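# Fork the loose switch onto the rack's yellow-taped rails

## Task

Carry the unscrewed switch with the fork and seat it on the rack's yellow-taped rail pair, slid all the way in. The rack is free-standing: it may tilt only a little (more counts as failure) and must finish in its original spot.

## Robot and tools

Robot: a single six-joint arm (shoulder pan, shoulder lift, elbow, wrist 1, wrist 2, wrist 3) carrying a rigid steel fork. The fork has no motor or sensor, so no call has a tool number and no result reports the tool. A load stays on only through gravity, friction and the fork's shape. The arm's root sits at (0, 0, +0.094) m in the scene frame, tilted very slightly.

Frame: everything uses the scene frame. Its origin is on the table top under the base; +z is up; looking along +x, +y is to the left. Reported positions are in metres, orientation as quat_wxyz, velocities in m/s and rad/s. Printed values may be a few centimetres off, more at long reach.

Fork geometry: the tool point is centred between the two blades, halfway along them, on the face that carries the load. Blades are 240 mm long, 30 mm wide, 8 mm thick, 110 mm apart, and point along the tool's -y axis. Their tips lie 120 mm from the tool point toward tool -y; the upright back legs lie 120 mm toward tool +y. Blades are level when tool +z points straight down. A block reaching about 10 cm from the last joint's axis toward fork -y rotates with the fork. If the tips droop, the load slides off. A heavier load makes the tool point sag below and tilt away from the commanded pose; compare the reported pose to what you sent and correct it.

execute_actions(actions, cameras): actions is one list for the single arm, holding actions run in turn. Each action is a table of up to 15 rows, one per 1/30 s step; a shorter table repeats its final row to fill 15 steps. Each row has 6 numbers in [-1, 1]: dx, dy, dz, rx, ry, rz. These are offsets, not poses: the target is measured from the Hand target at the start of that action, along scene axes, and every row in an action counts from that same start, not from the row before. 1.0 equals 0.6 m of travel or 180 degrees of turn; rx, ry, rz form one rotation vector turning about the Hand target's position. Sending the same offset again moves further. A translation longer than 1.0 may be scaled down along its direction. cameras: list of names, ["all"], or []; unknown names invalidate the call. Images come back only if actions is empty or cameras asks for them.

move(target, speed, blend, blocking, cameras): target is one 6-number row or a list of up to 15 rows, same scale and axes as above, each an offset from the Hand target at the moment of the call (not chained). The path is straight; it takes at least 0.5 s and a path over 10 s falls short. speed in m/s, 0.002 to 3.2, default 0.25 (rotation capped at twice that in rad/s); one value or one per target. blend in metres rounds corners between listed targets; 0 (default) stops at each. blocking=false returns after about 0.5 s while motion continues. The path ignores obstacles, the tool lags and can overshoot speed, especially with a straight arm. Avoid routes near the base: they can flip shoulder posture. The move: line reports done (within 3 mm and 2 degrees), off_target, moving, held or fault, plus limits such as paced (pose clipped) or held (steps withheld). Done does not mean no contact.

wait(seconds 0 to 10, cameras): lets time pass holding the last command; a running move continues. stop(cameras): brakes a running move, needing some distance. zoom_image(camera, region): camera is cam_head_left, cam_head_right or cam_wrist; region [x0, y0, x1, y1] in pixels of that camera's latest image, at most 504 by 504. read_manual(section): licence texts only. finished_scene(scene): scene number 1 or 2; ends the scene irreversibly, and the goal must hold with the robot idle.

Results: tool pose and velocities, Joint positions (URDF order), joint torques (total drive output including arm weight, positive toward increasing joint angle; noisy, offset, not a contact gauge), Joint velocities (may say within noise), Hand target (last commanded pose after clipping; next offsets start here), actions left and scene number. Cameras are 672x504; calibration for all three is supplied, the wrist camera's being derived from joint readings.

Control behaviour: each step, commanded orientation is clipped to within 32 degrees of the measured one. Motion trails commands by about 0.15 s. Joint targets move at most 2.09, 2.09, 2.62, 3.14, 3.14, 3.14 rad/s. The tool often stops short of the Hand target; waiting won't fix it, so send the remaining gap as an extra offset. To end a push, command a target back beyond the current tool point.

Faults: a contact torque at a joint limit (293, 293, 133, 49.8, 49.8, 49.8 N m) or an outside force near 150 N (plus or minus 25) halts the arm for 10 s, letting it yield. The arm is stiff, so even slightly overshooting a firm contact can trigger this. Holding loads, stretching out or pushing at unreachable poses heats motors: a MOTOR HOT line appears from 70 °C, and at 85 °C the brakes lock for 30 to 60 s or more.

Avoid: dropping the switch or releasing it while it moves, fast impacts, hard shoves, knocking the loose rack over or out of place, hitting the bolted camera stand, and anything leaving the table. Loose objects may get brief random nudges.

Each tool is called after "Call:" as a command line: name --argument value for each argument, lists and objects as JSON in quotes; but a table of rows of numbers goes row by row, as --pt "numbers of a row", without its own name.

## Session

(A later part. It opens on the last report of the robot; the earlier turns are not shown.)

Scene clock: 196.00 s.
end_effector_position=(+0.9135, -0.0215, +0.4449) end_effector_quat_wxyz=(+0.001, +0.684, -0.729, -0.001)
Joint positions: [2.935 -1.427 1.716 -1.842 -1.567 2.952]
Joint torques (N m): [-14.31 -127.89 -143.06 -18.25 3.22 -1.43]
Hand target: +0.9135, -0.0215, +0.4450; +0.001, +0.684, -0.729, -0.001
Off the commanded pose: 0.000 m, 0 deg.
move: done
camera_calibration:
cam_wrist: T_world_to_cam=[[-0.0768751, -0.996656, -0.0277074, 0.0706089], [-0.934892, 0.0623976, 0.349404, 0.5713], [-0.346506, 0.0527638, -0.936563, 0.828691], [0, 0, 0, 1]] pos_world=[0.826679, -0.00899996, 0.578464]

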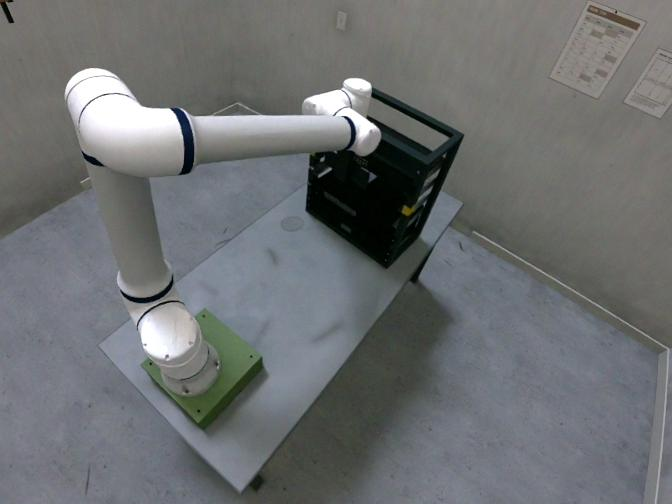

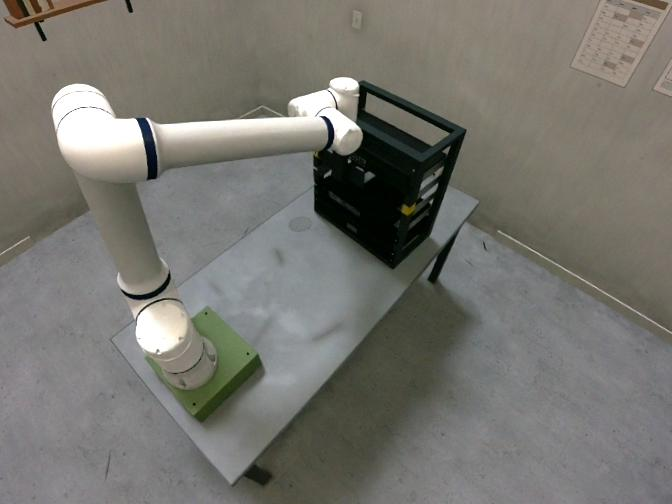

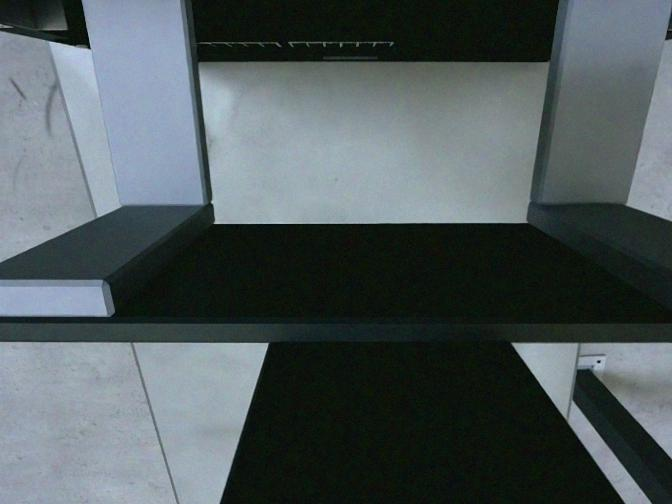

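Call:
move --target '[0,0,0.004,0,0,0]' --speed 0.02

Call:
move --target '[0,0,0.004,0,0,0]' --speed 0.02 --cameras '["all"]'

Call:
zoom_image --camera "cam_head_right" --region '[300, 70, 480, 280]'

Scene clock: 201.43 s.
end_effector_position=(+0.9135, -0.0215, +0.4473) end_effector_quat_wxyz=(+0.001, +0.684, -0.729, -0.001)
Joint positions: [2.935 -1.428 1.712 -1.838 -1.567 2.952]
Joint torques (N m): [-15.26 -127.28 -143.13 -18.61 3.53 -1.53]
Hand target: +0.9135, -0.0215, +0.4474; +0.001, +0.684, -0.729, -0.001
Off the commanded pose: 0.000 m, 0 deg.
move: done

Scene clock: 202.13 s.
end_effector_position=(+0.9135, -0.0215, +0.4497) end_effector_quat_wxyz=(+0.001, +0.684, -0.729, -0.001)
Joint positions: [2.935 -1.429 1.709 -1.834 -1.567 2.952]
Joint torques (N m): [-14.49 -127.48 -142.79 -18.29 3.47 -1.5]
Hand target: +0.9135, -0.0215, +0.4498; +0.001, +0.684, -0.729, -0.001
Off the commanded pose: 0.000 m, 0 deg.
move: done
camera_calibration:
cam_wrist: T_world_to_cam=[[-0.0768696, -0.996656, -0.027717, 0.070743], [-0.934925, 0.0623941, 0.349316, 0.569701], [-0.346418, 0.0527651, -0.936595, 0.833133], [0, 0, 0, 1]] pos_world=[0.826679, -0.00899996, 0.583264]

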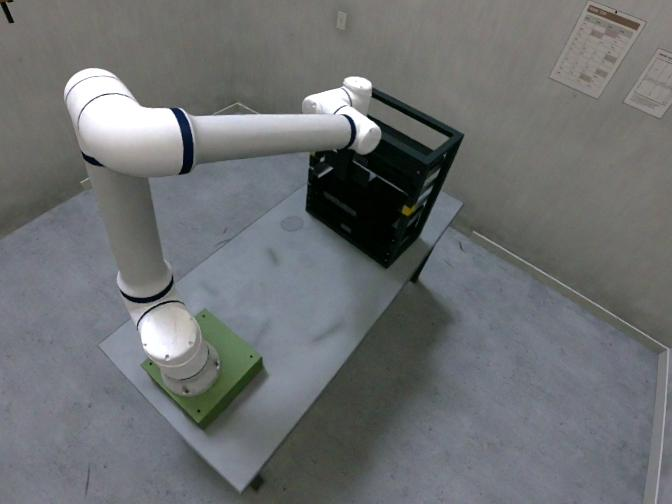

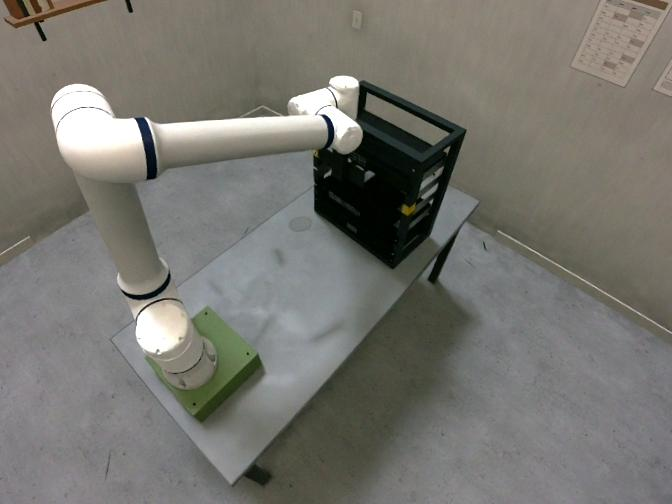

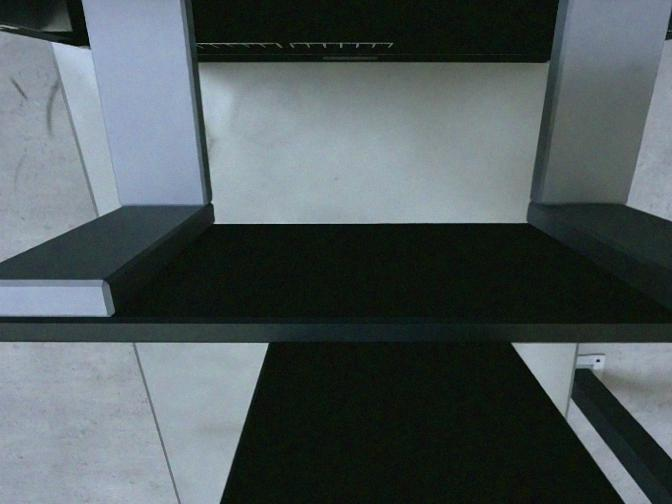

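Scaled by 2.400.

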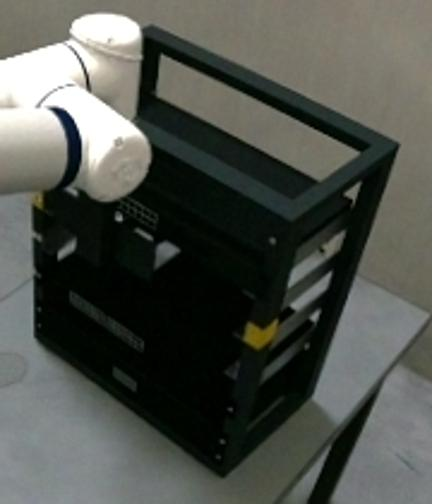

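Call:
move --target '[-0.15,0.01,0,0,0,0]' --speed 0.08 --cameras '["all"]'

Call:
zoom_image --camera "cam_head_right" --region '[260, 70, 480, 280]'

Scene clock: 212.27 s.
end_effector_position=(+0.8237, -0.0155, +0.4498) end_effector_quat_wxyz=(+0.001, +0.684, -0.729, -0.001)
Joint positions: [2.91 -1.578 1.867 -1.842 -1.567 2.927]
Joint torques (N m): [-22.99 -107.93 -118.64 -18.73 1.08 -1.89]
Hand target: +0.8235, -0.0155, +0.4498; +0.001, +0.684, -0.729, -0.001
Off the commanded pose: 0.000 m, 0 deg.
move: done
camera_calibration:
cam_wrist: T_world_to_cam=[[-0.0769618, -0.99665, -0.0276837, 0.069874], [-0.934918, 0.062492, 0.349317, 0.485295], [-0.346417, 0.0527661, -0.936596, 0.801895], [0, 0, 0, 1]] pos_world=[0.736878, -0.003, 0.583464]

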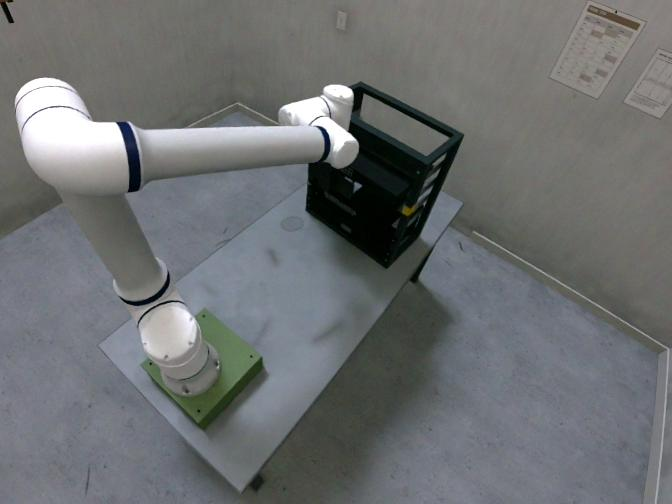

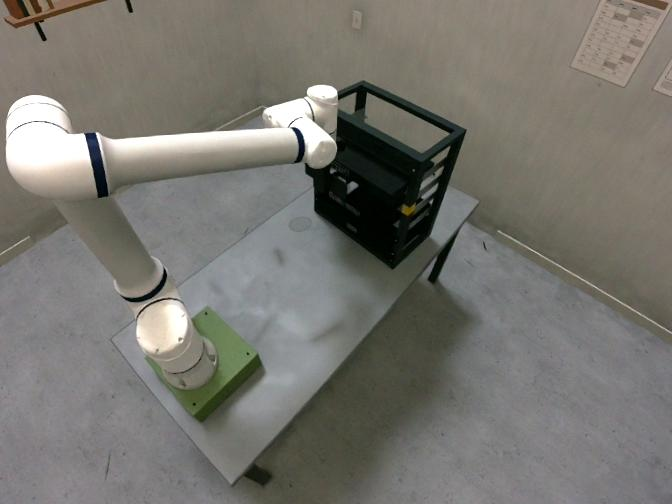

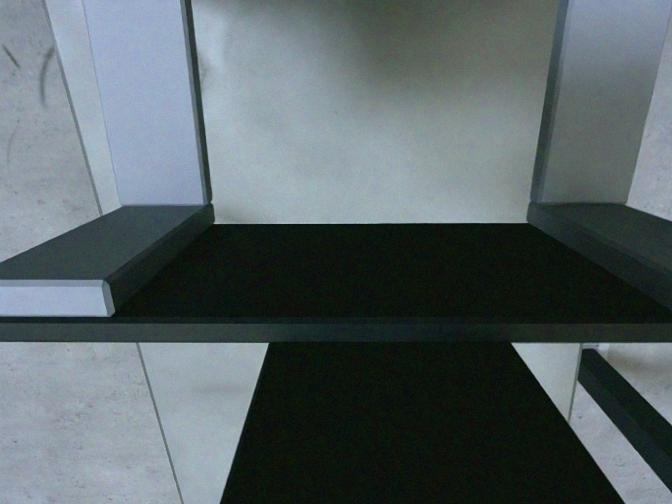

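Scaled by 2.291.

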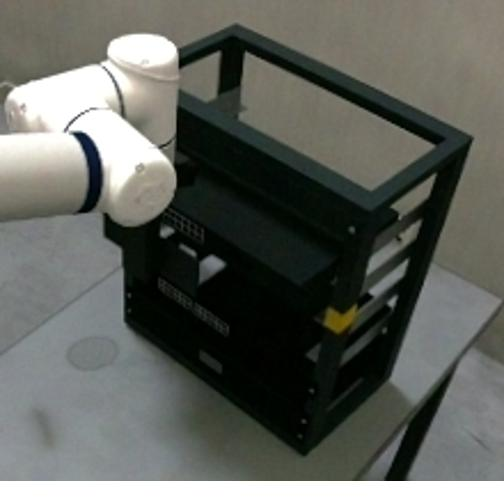

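Call:
move --target '[-0.38,0.0252,0,0,0,0]' --speed 0.1 --cameras '["all"]'

Call:
zoom_image --camera "cam_head_right" --region '[240, 70, 480, 280]'

Call:
zoom_image --camera "cam_head_left" --region '[240, 70, 480, 280]'

Scene clock: 220.33 s.
end_effector_position=(+0.5957, -0.0004, +0.4498) end_effector_quat_wxyz=(+0.001, +0.684, -0.729, -0.001)
Joint positions: [2.798 -2.006 2.186 -1.733 -1.569 2.815]
Joint torques (N m): [-21.56 -55.32 -120.46 -18.3 3.61 -2.1]
Hand target: +0.5955, -0.0004, +0.4498; +0.001, +0.684, -0.729, -0.001
Off the commanded pose: 0.000 m, 0 deg.
move: done
camera_calibration:
cam_wrist: T_world_to_cam=[[-0.0769687, -0.996649, -0.0276735, 0.0673709], [-0.934885, 0.062497, 0.349405, 0.271157], [-0.346505, 0.0527648, -0.936563, 0.722047], [0, 0, 0, 1]] pos_world=[0.508878, 0.0121, 0.583364]

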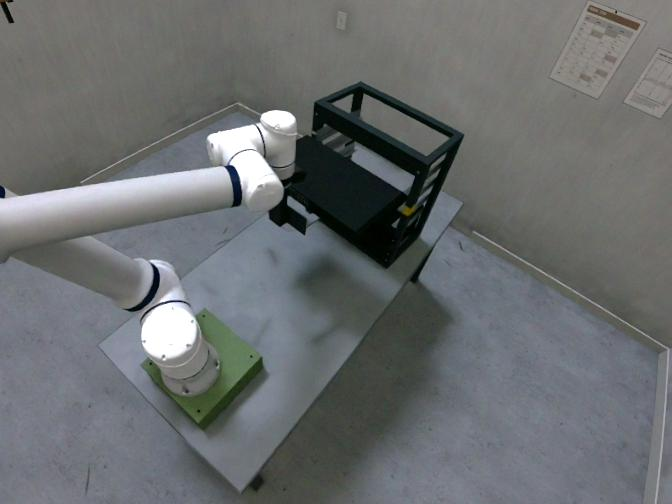

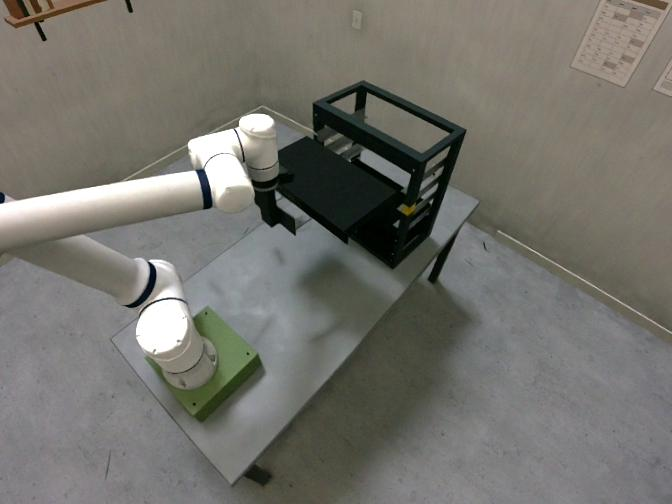

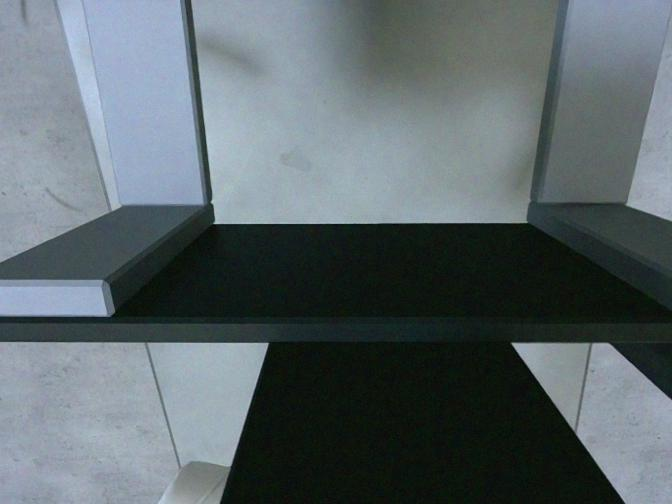

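Scaled by 2.100.

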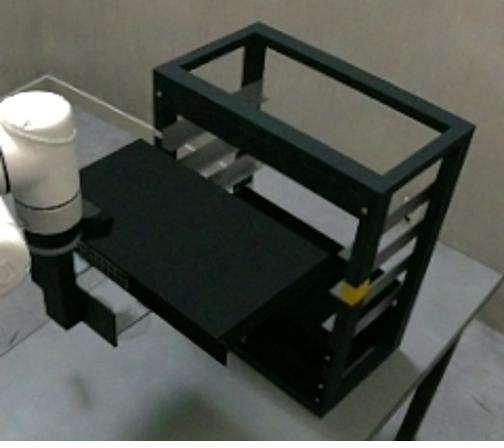

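Scaled by 2.100.

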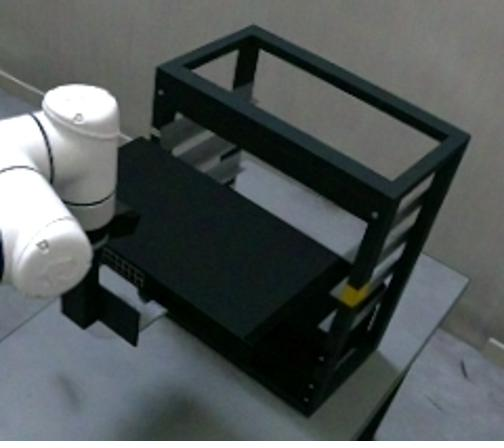

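Call:
move --target '[0,0,-0.1482,0,0,0]' --speed 0.1 --cameras '["all"]'

Call:
zoom_image --camera "cam_head_right" --region '[240, 70, 480, 280]'

Call:
zoom_image --camera "cam_head_left" --region '[240, 70, 480, 280]'

Scene clock: 229.47 s.
end_effector_position=(+0.5955, -0.0004, +0.3611) end_effector_quat_wxyz=(+0.001, +0.684, -0.729, -0.001)
Joint positions: [2.798 -1.959 2.322 -1.916 -1.569 2.816]
Joint torques (N m): [9.97 -27.68 -115.07 -22.9 2.51 3.43]
Hand target: +0.5955, -0.0004, +0.3609; +0.001, +0.684, -0.729, -0.001
Off the commanded pose: 0.000 m, 0 deg.
move: done
camera_calibration:
cam_wrist: T_world_to_cam=[[-0.0769632, -0.99665, -0.0276832, 0.0649028], [-0.934918, 0.0624935, 0.349317, 0.302022], [-0.346417, 0.0527661, -0.936596, 0.638876], [0, 0, 0, 1]] pos_world=[0.508678, 0.0121, 0.494664]

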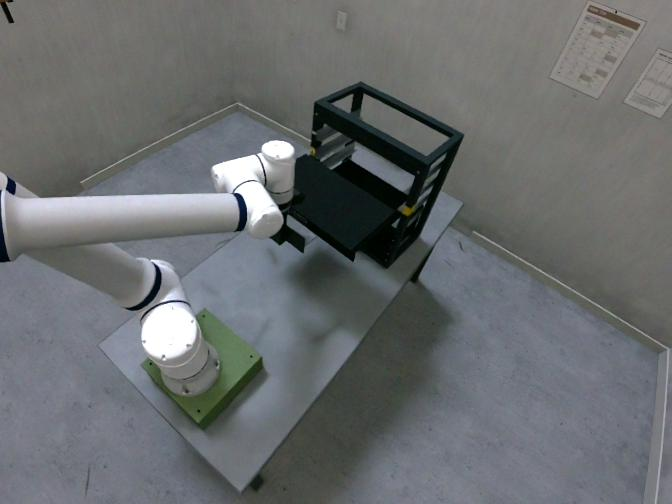

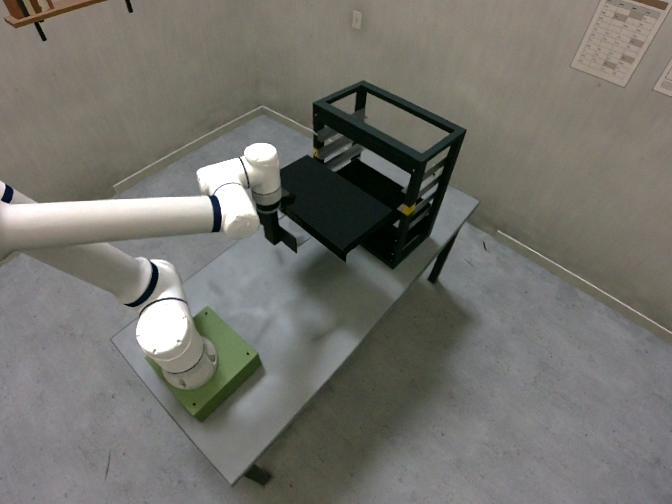

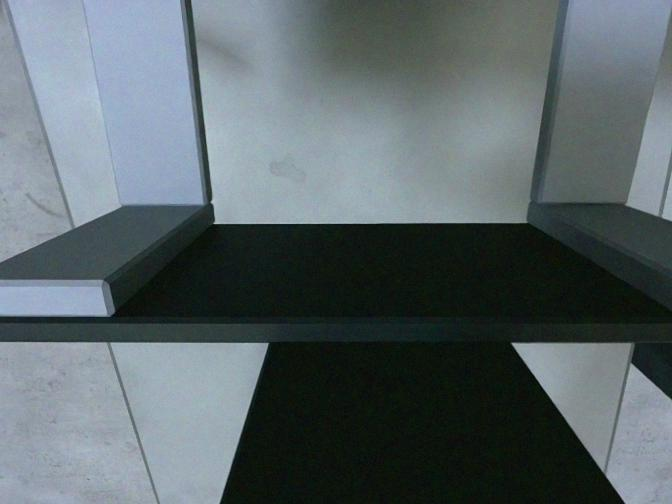

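Scaled by 2.100.

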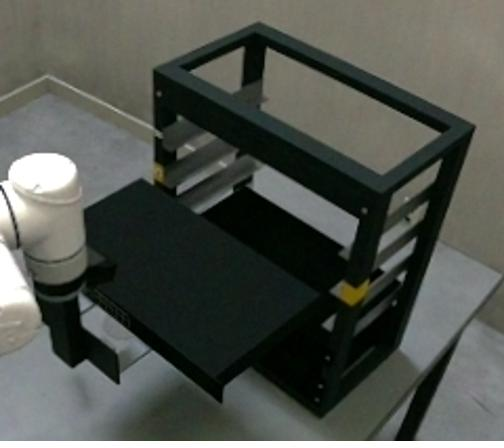

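Scaled by 2.100.

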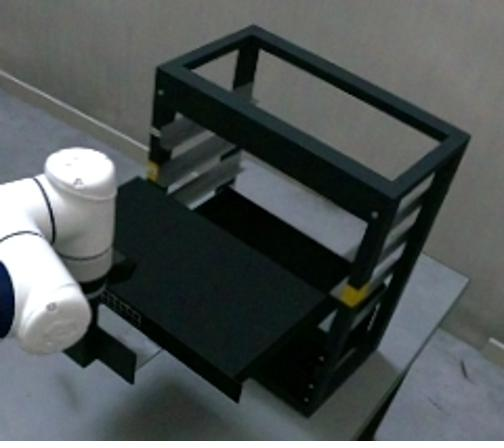

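Call:
move --target '[0.2,-0.0133,0,0,0,0]' --speed 0.1 --cameras '["all"]'

Call:
zoom_image --camera "cam_head_right" --region '[280, 90, 480, 290]'

Call:
zoom_image --camera "cam_head_left" --region '[280, 90, 480, 290]'

Scene clock: 234.53 s.
end_effector_position=(+0.7153, -0.0083, +0.3609) end_effector_quat_wxyz=(+0.001, +0.684, -0.729, -0.001)
Joint positions: [2.869 -1.714 2.155 -1.995 -1.568 2.886]
Joint torques (N m): [10.41 -58.48 -136.56 -23.26 1.6 3.61]
Hand target: +0.7155, -0.0084, +0.3609; +0.001, +0.684, -0.729, -0.001
Off the commanded pose: 0.000 m, 0 deg.
move: done
camera_calibration:
cam_wrist: T_world_to_cam=[[-0.0768696, -0.996656, -0.027717, 0.066202], [-0.934925, 0.0623941, 0.349316, 0.414595], [-0.346418, 0.0527651, -0.936595, 0.680607], [0, 0, 0, 1]] pos_world=[0.628479, 0.00420004, 0.494464]

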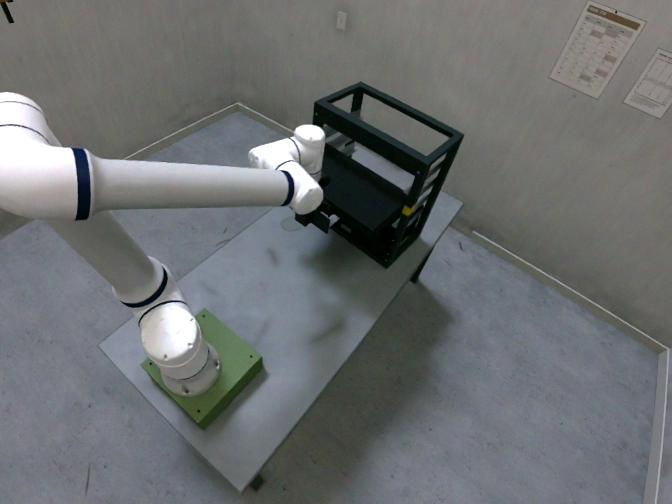

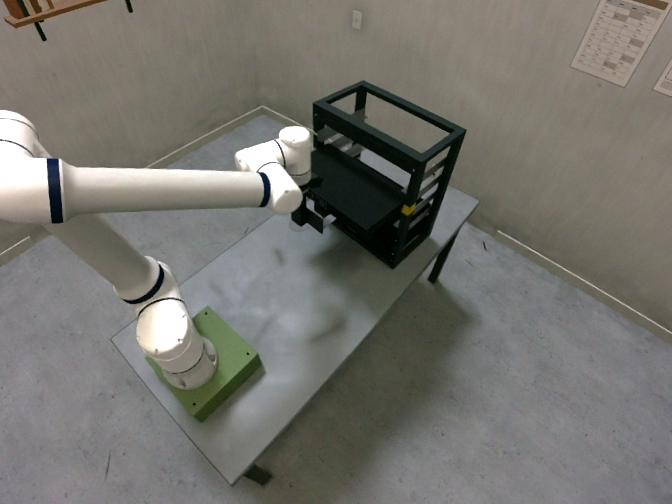

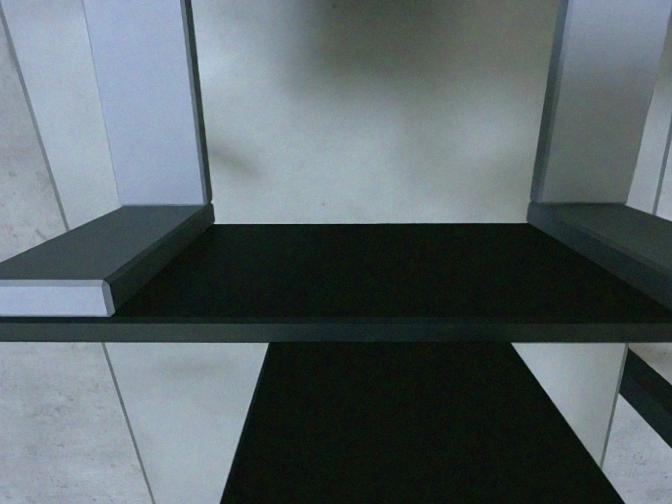

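Scaled by 2.520.

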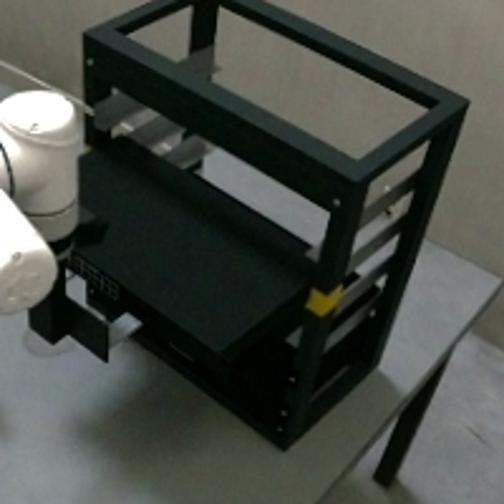

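Scaled by 2.520.

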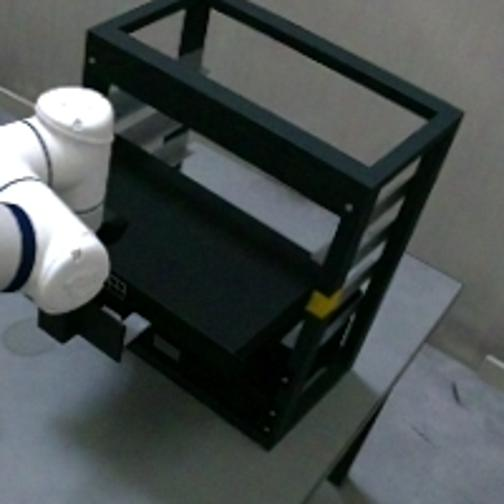

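Call:
move --target '[0.28,-0.0186,0,0,0,0]' --speed 0.08

Call:
move --target '[0.0417,-0.0028,0,0,0,0]' --speed 0.04 --cameras '["all"]'

Call:
zoom_image --camera "cam_head_right" --region '[280, 90, 480, 290]'

Call:
zoom_image --camera "cam_head_left" --region '[280, 90, 480, 290]'

Scene clock: 240.63 s.
end_effector_position=(+0.8833, -0.0195, +0.3609) end_effector_quat_wxyz=(+0.001, +0.684, -0.729, -0.001)
Joint positions: [2.928 -1.427 1.873 -1.999 -1.567 2.945]
Joint torques (N m): [8.83 -97.12 -136.33 -18.45 2.13 3.41]
Hand target: +0.8835, -0.0195, +0.3609; +0.001, +0.684, -0.729, -0.001
Off the commanded pose: 0.000 m, 0 deg.
move: done

Scene clock: 241.70 s.
end_effector_position=(+0.9084, -0.0212, +0.3609) end_effector_quat_wxyz=(+0.001, +0.684, -0.729, -0.001)
Joint positions: [2.934 -1.387 1.826 -1.992 -1.567 2.952]
Joint torques (N m): [9.68 -102.4 -136.26 -18.56 3.56 3.29]
Hand target: +0.9085, -0.0212, +0.3609; +0.001, +0.684, -0.729, -0.001
Off the commanded pose: 0.000 m, 0 deg.
move: done
camera_calibration:
cam_wrist: T_world_to_cam=[[-0.0768696, -0.996656, -0.027717, 0.0681886], [-0.934925, 0.0623941, 0.349316, 0.595934], [-0.346418, 0.0527651, -0.936595, 0.748181], [0, 0, 0, 1]] pos_world=[0.821579, -0.00869996, 0.494464]

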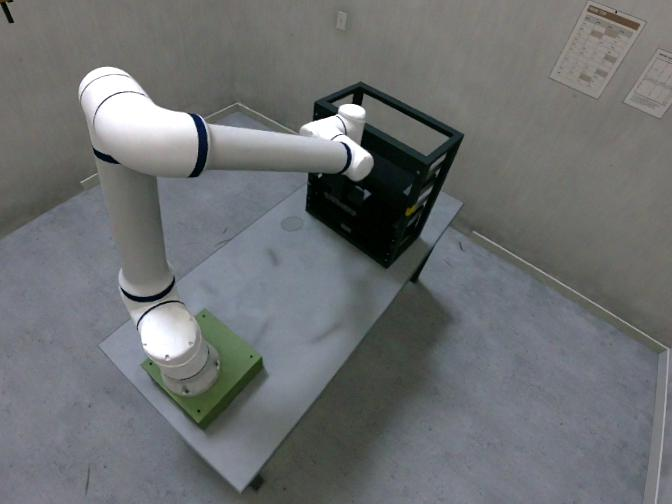

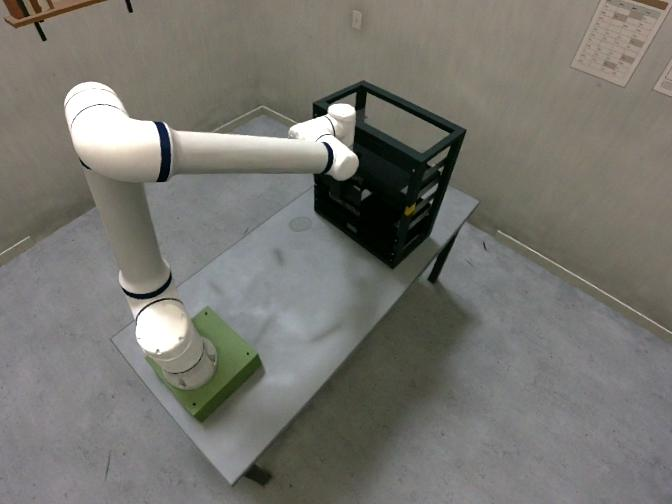

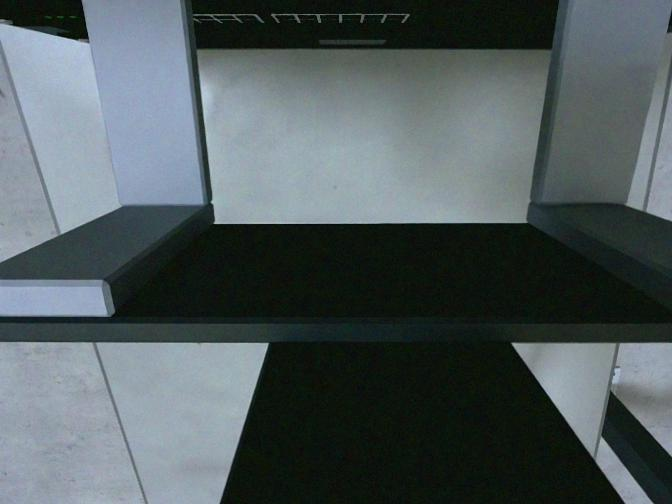

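Scaled by 2.520.

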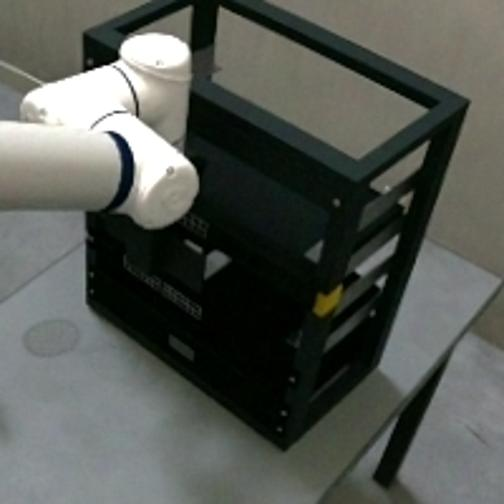

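Scaled by 2.520.

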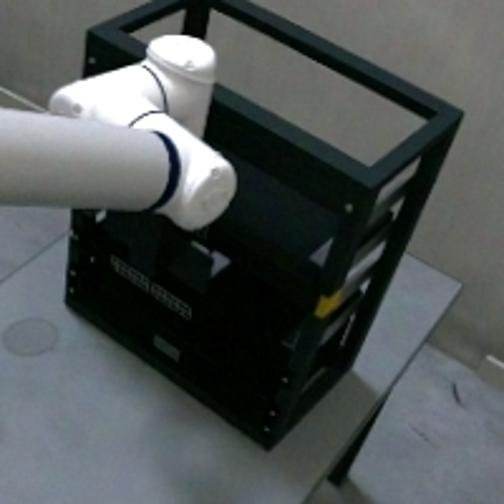

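Call:
move --target '[0.0067,-0.0004,0,0,0,0]' --speed 0.02

Call:
move --target '[0,0,-0.012,0,0,0]' --speed 0.02

Call:
move --target '[0,0,-0.011,0,0,0]' --speed 0.02

Call:
move --target '[0,0,-0.013,0,0,0]' --speed 0.02 --cameras '["cam_head_left", "cam_head_right"]'

Call:
zoom_image --camera "cam_head_right" --region '[280, 90, 480, 290]'

Scene clock: 245.83 s.
end_effector_position=(+0.9124, -0.0214, +0.3609) end_effector_quat_wxyz=(+0.001, +0.684, -0.729, -0.001)
Joint positions: [2.935 -1.381 1.818 -1.991 -1.567 2.953]
Joint torques (N m): [10.84 -98.78 -136.78 -18.41 3.49 3.45]
Hand target: +0.9126, -0.0214, +0.3609; +0.001, +0.684, -0.729, -0.001
Off the commanded pose: 0.000 m, 0 deg.
move: done

Scene clock: 246.60 s.
end_effector_position=(+0.9126, -0.0214, +0.3539) end_effector_quat_wxyz=(+0.001, +0.684, -0.729, -0.001)
Joint positions: [2.935 -1.376 1.826 -2.003 -1.567 2.953]
Joint torques (N m): [9.18 -102.45 -112.07 -23.63 3.23 3.33]
Hand target: +0.9126, -0.0214, +0.3537; +0.001, +0.684, -0.729, -0.001
Off the commanded pose: 0.000 m, 0 deg.
move: done

Scene clock: 247.33 s.
end_effector_position=(+0.9126, -0.0214, +0.3474) end_effector_quat_wxyz=(+0.001, +0.684, -0.729, -0.001)
Joint positions: [2.935 -1.371 1.832 -2.015 -1.567 2.953]
Joint torques (N m): [6.84 -66.17 -69.22 -10.24 -0.42 3.06]
Hand target: +0.9126, -0.0214, +0.3471; +0.001, +0.684, -0.729, -0.001
Off the commanded pose: 0.000 m, 0 deg.
move: done

Scene clock: 248.10 s.
end_effector_position=(+0.9126, -0.0215, +0.3395) end_effector_quat_wxyz=(+0.001, +0.684, -0.729, -0.001)
Joint positions: [2.935 -1.365 1.841 -2.029 -1.567 2.953]
Joint torques (N m): [9.42 -65.79 -70.22 -10.49 -1.37 3.34]
Hand target: +0.9126, -0.0214, +0.3393; +0.001, +0.684, -0.729, -0.001
Off the commanded pose: 0.000 m, 0 deg.
move: done
Images, in order (width x height): cam_head_left 672x504, cam_head_right 672x504.

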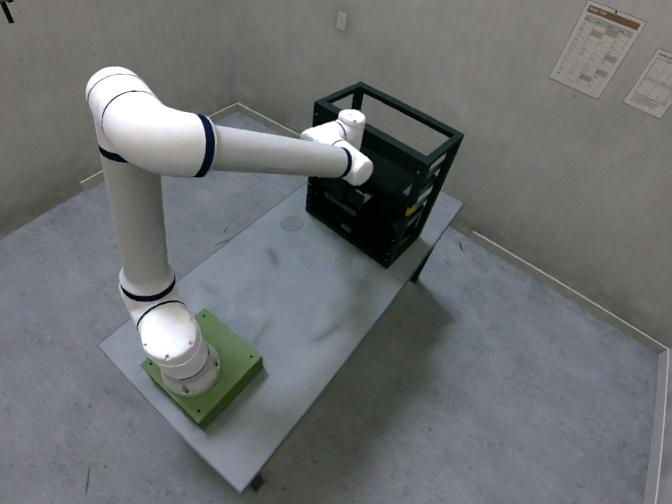

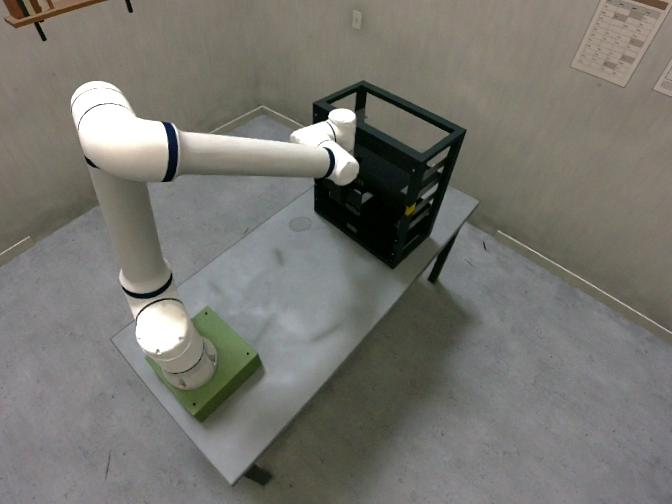

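Scaled by 2.520.

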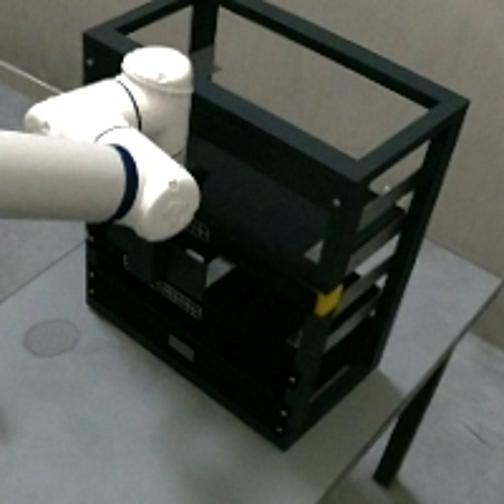

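Call:
move --pt "0 0 -0.015 0 0 0" --pt "-0.34 0.0226 -0.015 0 0 0" --pt "-0.34 0.0226 0.051 0 0 0" --speed '[0.05,0.15,0.1]' --blend 0.004 --cameras '["all"]'

Call:
zoom_image --camera "cam_head_right" --region '[300, 100, 460, 260]'

Call:
zoom_image --camera "cam_head_left" --region '[300, 100, 460, 260]'

Scene clock: 254.97 s.
end_effector_position=(+0.7086, -0.0079, +0.3697) end_effector_quat_wxyz=(+0.001, +0.684, -0.729, -0.001)
Joint positions: [2.866 -1.733 2.154 -1.974 -1.568 2.883]
Joint torques (N m): [-21.58 -56.69 -95.49 -5.29 1.06 -2.29]
Hand target: +0.7086, -0.0079, +0.3699; +0.001, +0.684, -0.729, -0.001
Off the commanded pose: 0.000 m, 0 deg.
move: done
camera_calibration:
cam_wrist: T_world_to_cam=[[-0.0768696, -0.996656, -0.027717, 0.0664243], [-0.934925, 0.0623941, 0.349316, 0.405097], [-0.346418, 0.0527651, -0.936595, 0.686561], [0, 0, 0, 1]] pos_world=[0.621679, 0.00470004, 0.503364]

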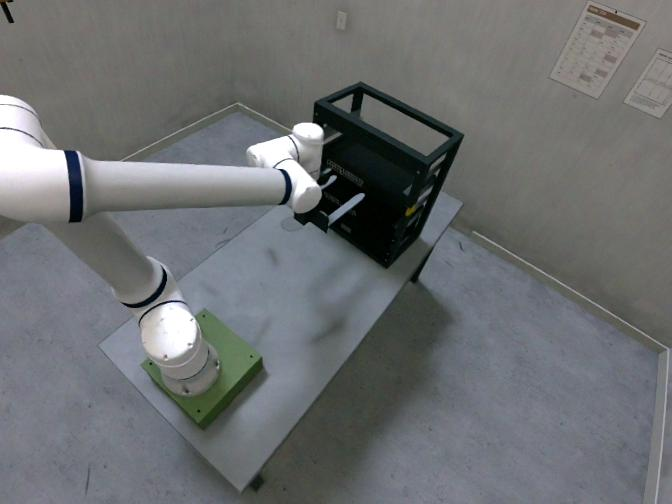

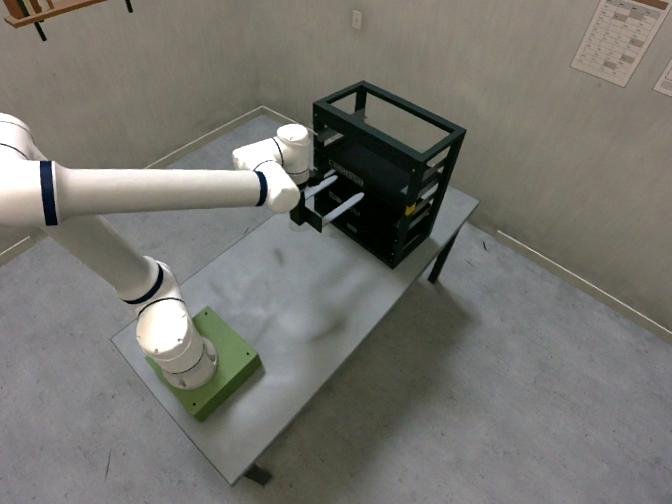

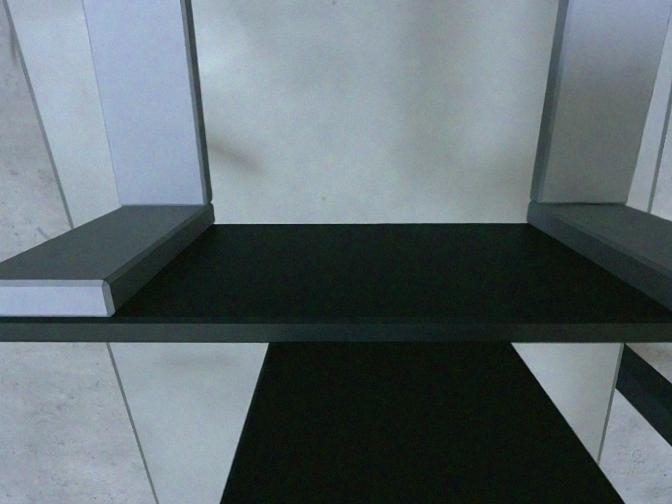

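Scaled by 3.150.

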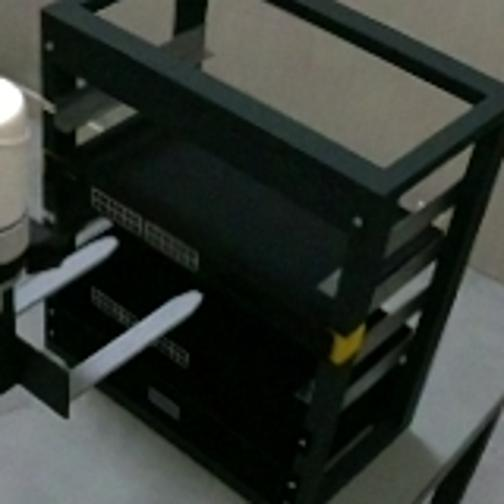

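Scaled by 3.150.

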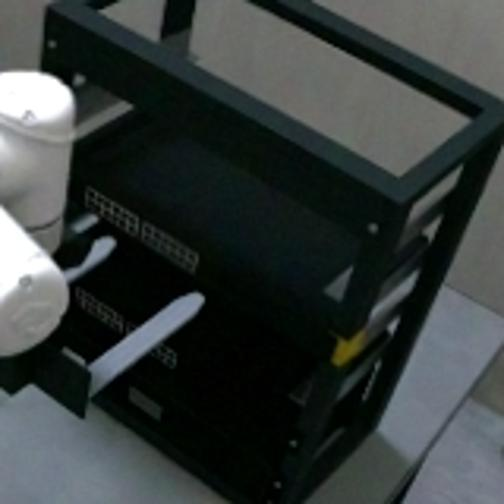

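Call:
move --target '[0.059,-0.0039,0,0,0,0]' --speed 0.08

Call:
move --target '[0.005,-0.0003,0,0,0,0]' --speed 0.01

Call:
move --target '[0.0033,-0.0002,0,0,0,0]' --speed 0.01 --cameras '["all"]'

Call:
zoom_image --camera "cam_head_right" --region '[300, 100, 460, 260]'

Call:
zoom_image --camera "cam_head_left" --region '[300, 100, 460, 260]'

Scene clock: 262.67 s.
end_effector_position=(+0.7438, -0.0102, +0.3699) end_effector_quat_wxyz=(+0.001, +0.684, -0.729, -0.001)
Joint positions: [2.881 -1.669 2.1 -1.984 -1.568 2.899]
Joint torques (N m): [8.77 -34.99 -96.52 -10.12 1.43 3.28]
Hand target: +0.7440, -0.0102, +0.3699; +0.001, +0.684, -0.729, -0.001
Off the commanded pose: 0.000 m, 0 deg.
move: done

Scene clock: 263.37 s.
end_effector_position=(+0.7468, -0.0104, +0.3698) end_effector_quat_wxyz=(+0.001, +0.684, -0.729, -0.002)
Joint positions: [2.882 -1.663 2.095 -1.985 -1.568 2.9]
Joint torques (N m): [13.96 -33.49 -108.39 -15.64 0.86 0.78]
Hand target: +0.7470, -0.0104, +0.3699; +0.001, +0.684, -0.729, -0.001
Off the commanded pose: 0.000 m, 0 deg.
move: done

Scene clock: 264.07 s.
end_effector_position=(+0.7488, -0.0105, +0.3699) end_effector_quat_wxyz=(+0.001, +0.684, -0.729, -0.001)
Joint positions: [2.883 -1.66 2.092 -1.986 -1.568 2.901]
Joint torques (N m): [13.11 -34.15 -109.41 -15.85 1.59 1.08]
Hand target: +0.7489, -0.0105, +0.3699; +0.001, +0.684, -0.729, -0.001
Off the commanded pose: 0.000 m, 0 deg.
move: done
camera_calibration:
cam_wrist: T_world_to_cam=[[-0.0768696, -0.996656, -0.027717, 0.0668339], [-0.934925, 0.0623941, 0.349316, 0.442908], [-0.346418, 0.0527651, -0.936595, 0.700757], [0, 0, 0, 1]] pos_world=[0.661979, 0.00200004, 0.503464]

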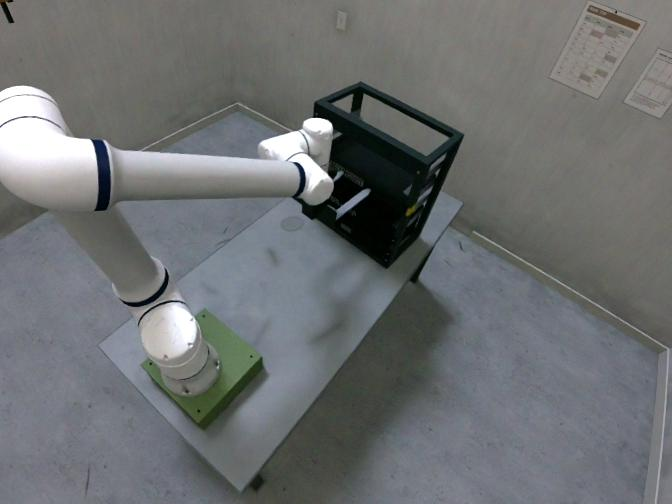

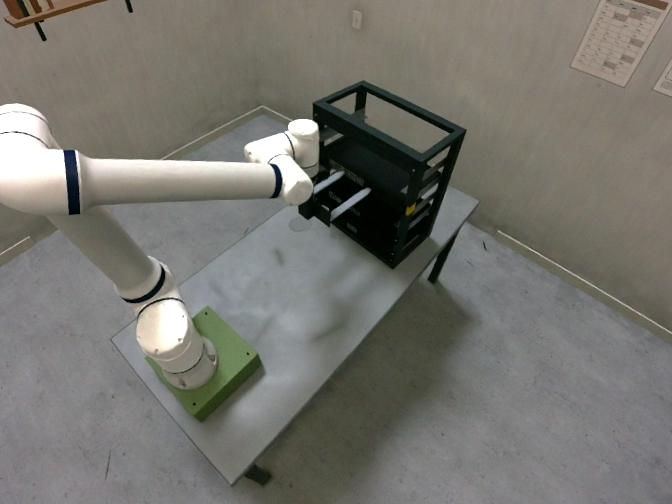

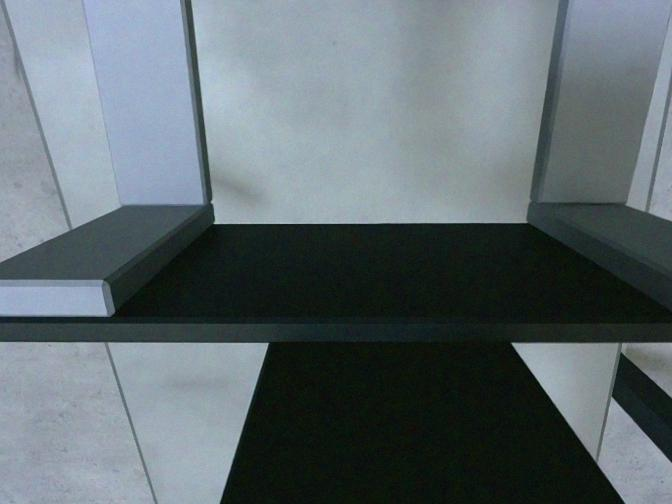

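Scaled by 3.150.

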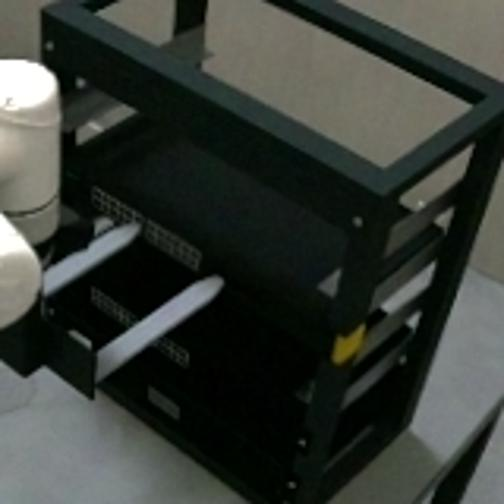

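Scaled by 3.150.

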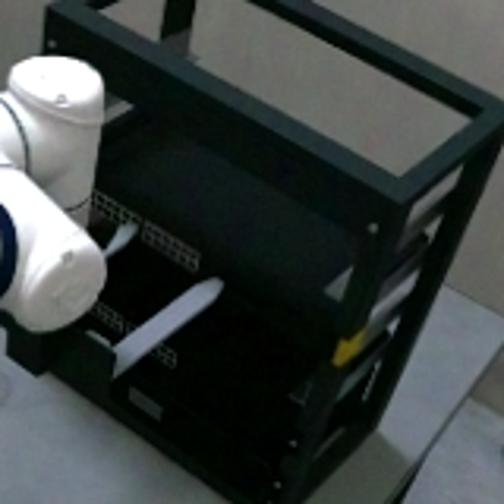

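Call:
move --target '[0.0017,-0.0001,0,0,0,0]' --speed 0.01

Call:
move --target '[0.0017,-0.0001,0,0,0,0]' --speed 0.01

Call:
move --target '[0.0017,-0.0001,0,0,0,0]' --speed 0.01

Scene clock: 267.53 s.
end_effector_position=(+0.7499, -0.0106, +0.3699) end_effector_quat_wxyz=(+0.001, +0.684, -0.729, -0.001)
Joint positions: [2.884 -1.658 2.09 -1.986 -1.568 2.901]
Joint torques (N m): [13.45 -36.9 -108.34 -15.86 2.71 0.84]
Hand target: +0.7500, -0.0106, +0.3699; +0.001, +0.684, -0.729, -0.001
Off the commanded pose: 0.000 m, 0 deg.
move: done

Scene clock: 268.23 s.
end_effector_position=(+0.7509, -0.0106, +0.3699) end_effector_quat_wxyz=(+0.001, +0.684, -0.729, -0.001)
Joint positions: [2.884 -1.656 2.089 -1.986 -1.568 2.902]
Joint torques (N m): [9.77 -24.48 -117.01 -19.19 3.09 -0.01]
Hand target: +0.7510, -0.0106, +0.3699; +0.001, +0.684, -0.729, -0.001
Off the commanded pose: 0.000 m, 0 deg.
move: done

Scene clock: 268.93 s.
end_effector_position=(+0.7519, -0.0107, +0.3699) end_effector_quat_wxyz=(+0.001, +0.684, -0.729, -0.001)
Joint positions: [2.885 -1.654 2.087 -1.986 -1.568 2.902]
Joint torques (N m): [7.72 -19.02 -117.85 -20.78 3.71 -0.06]
Hand target: +0.7520, -0.0107, +0.3699; +0.001, +0.684, -0.729, -0.001
Off the commanded pose: 0.000 m, 0 deg.
move: done


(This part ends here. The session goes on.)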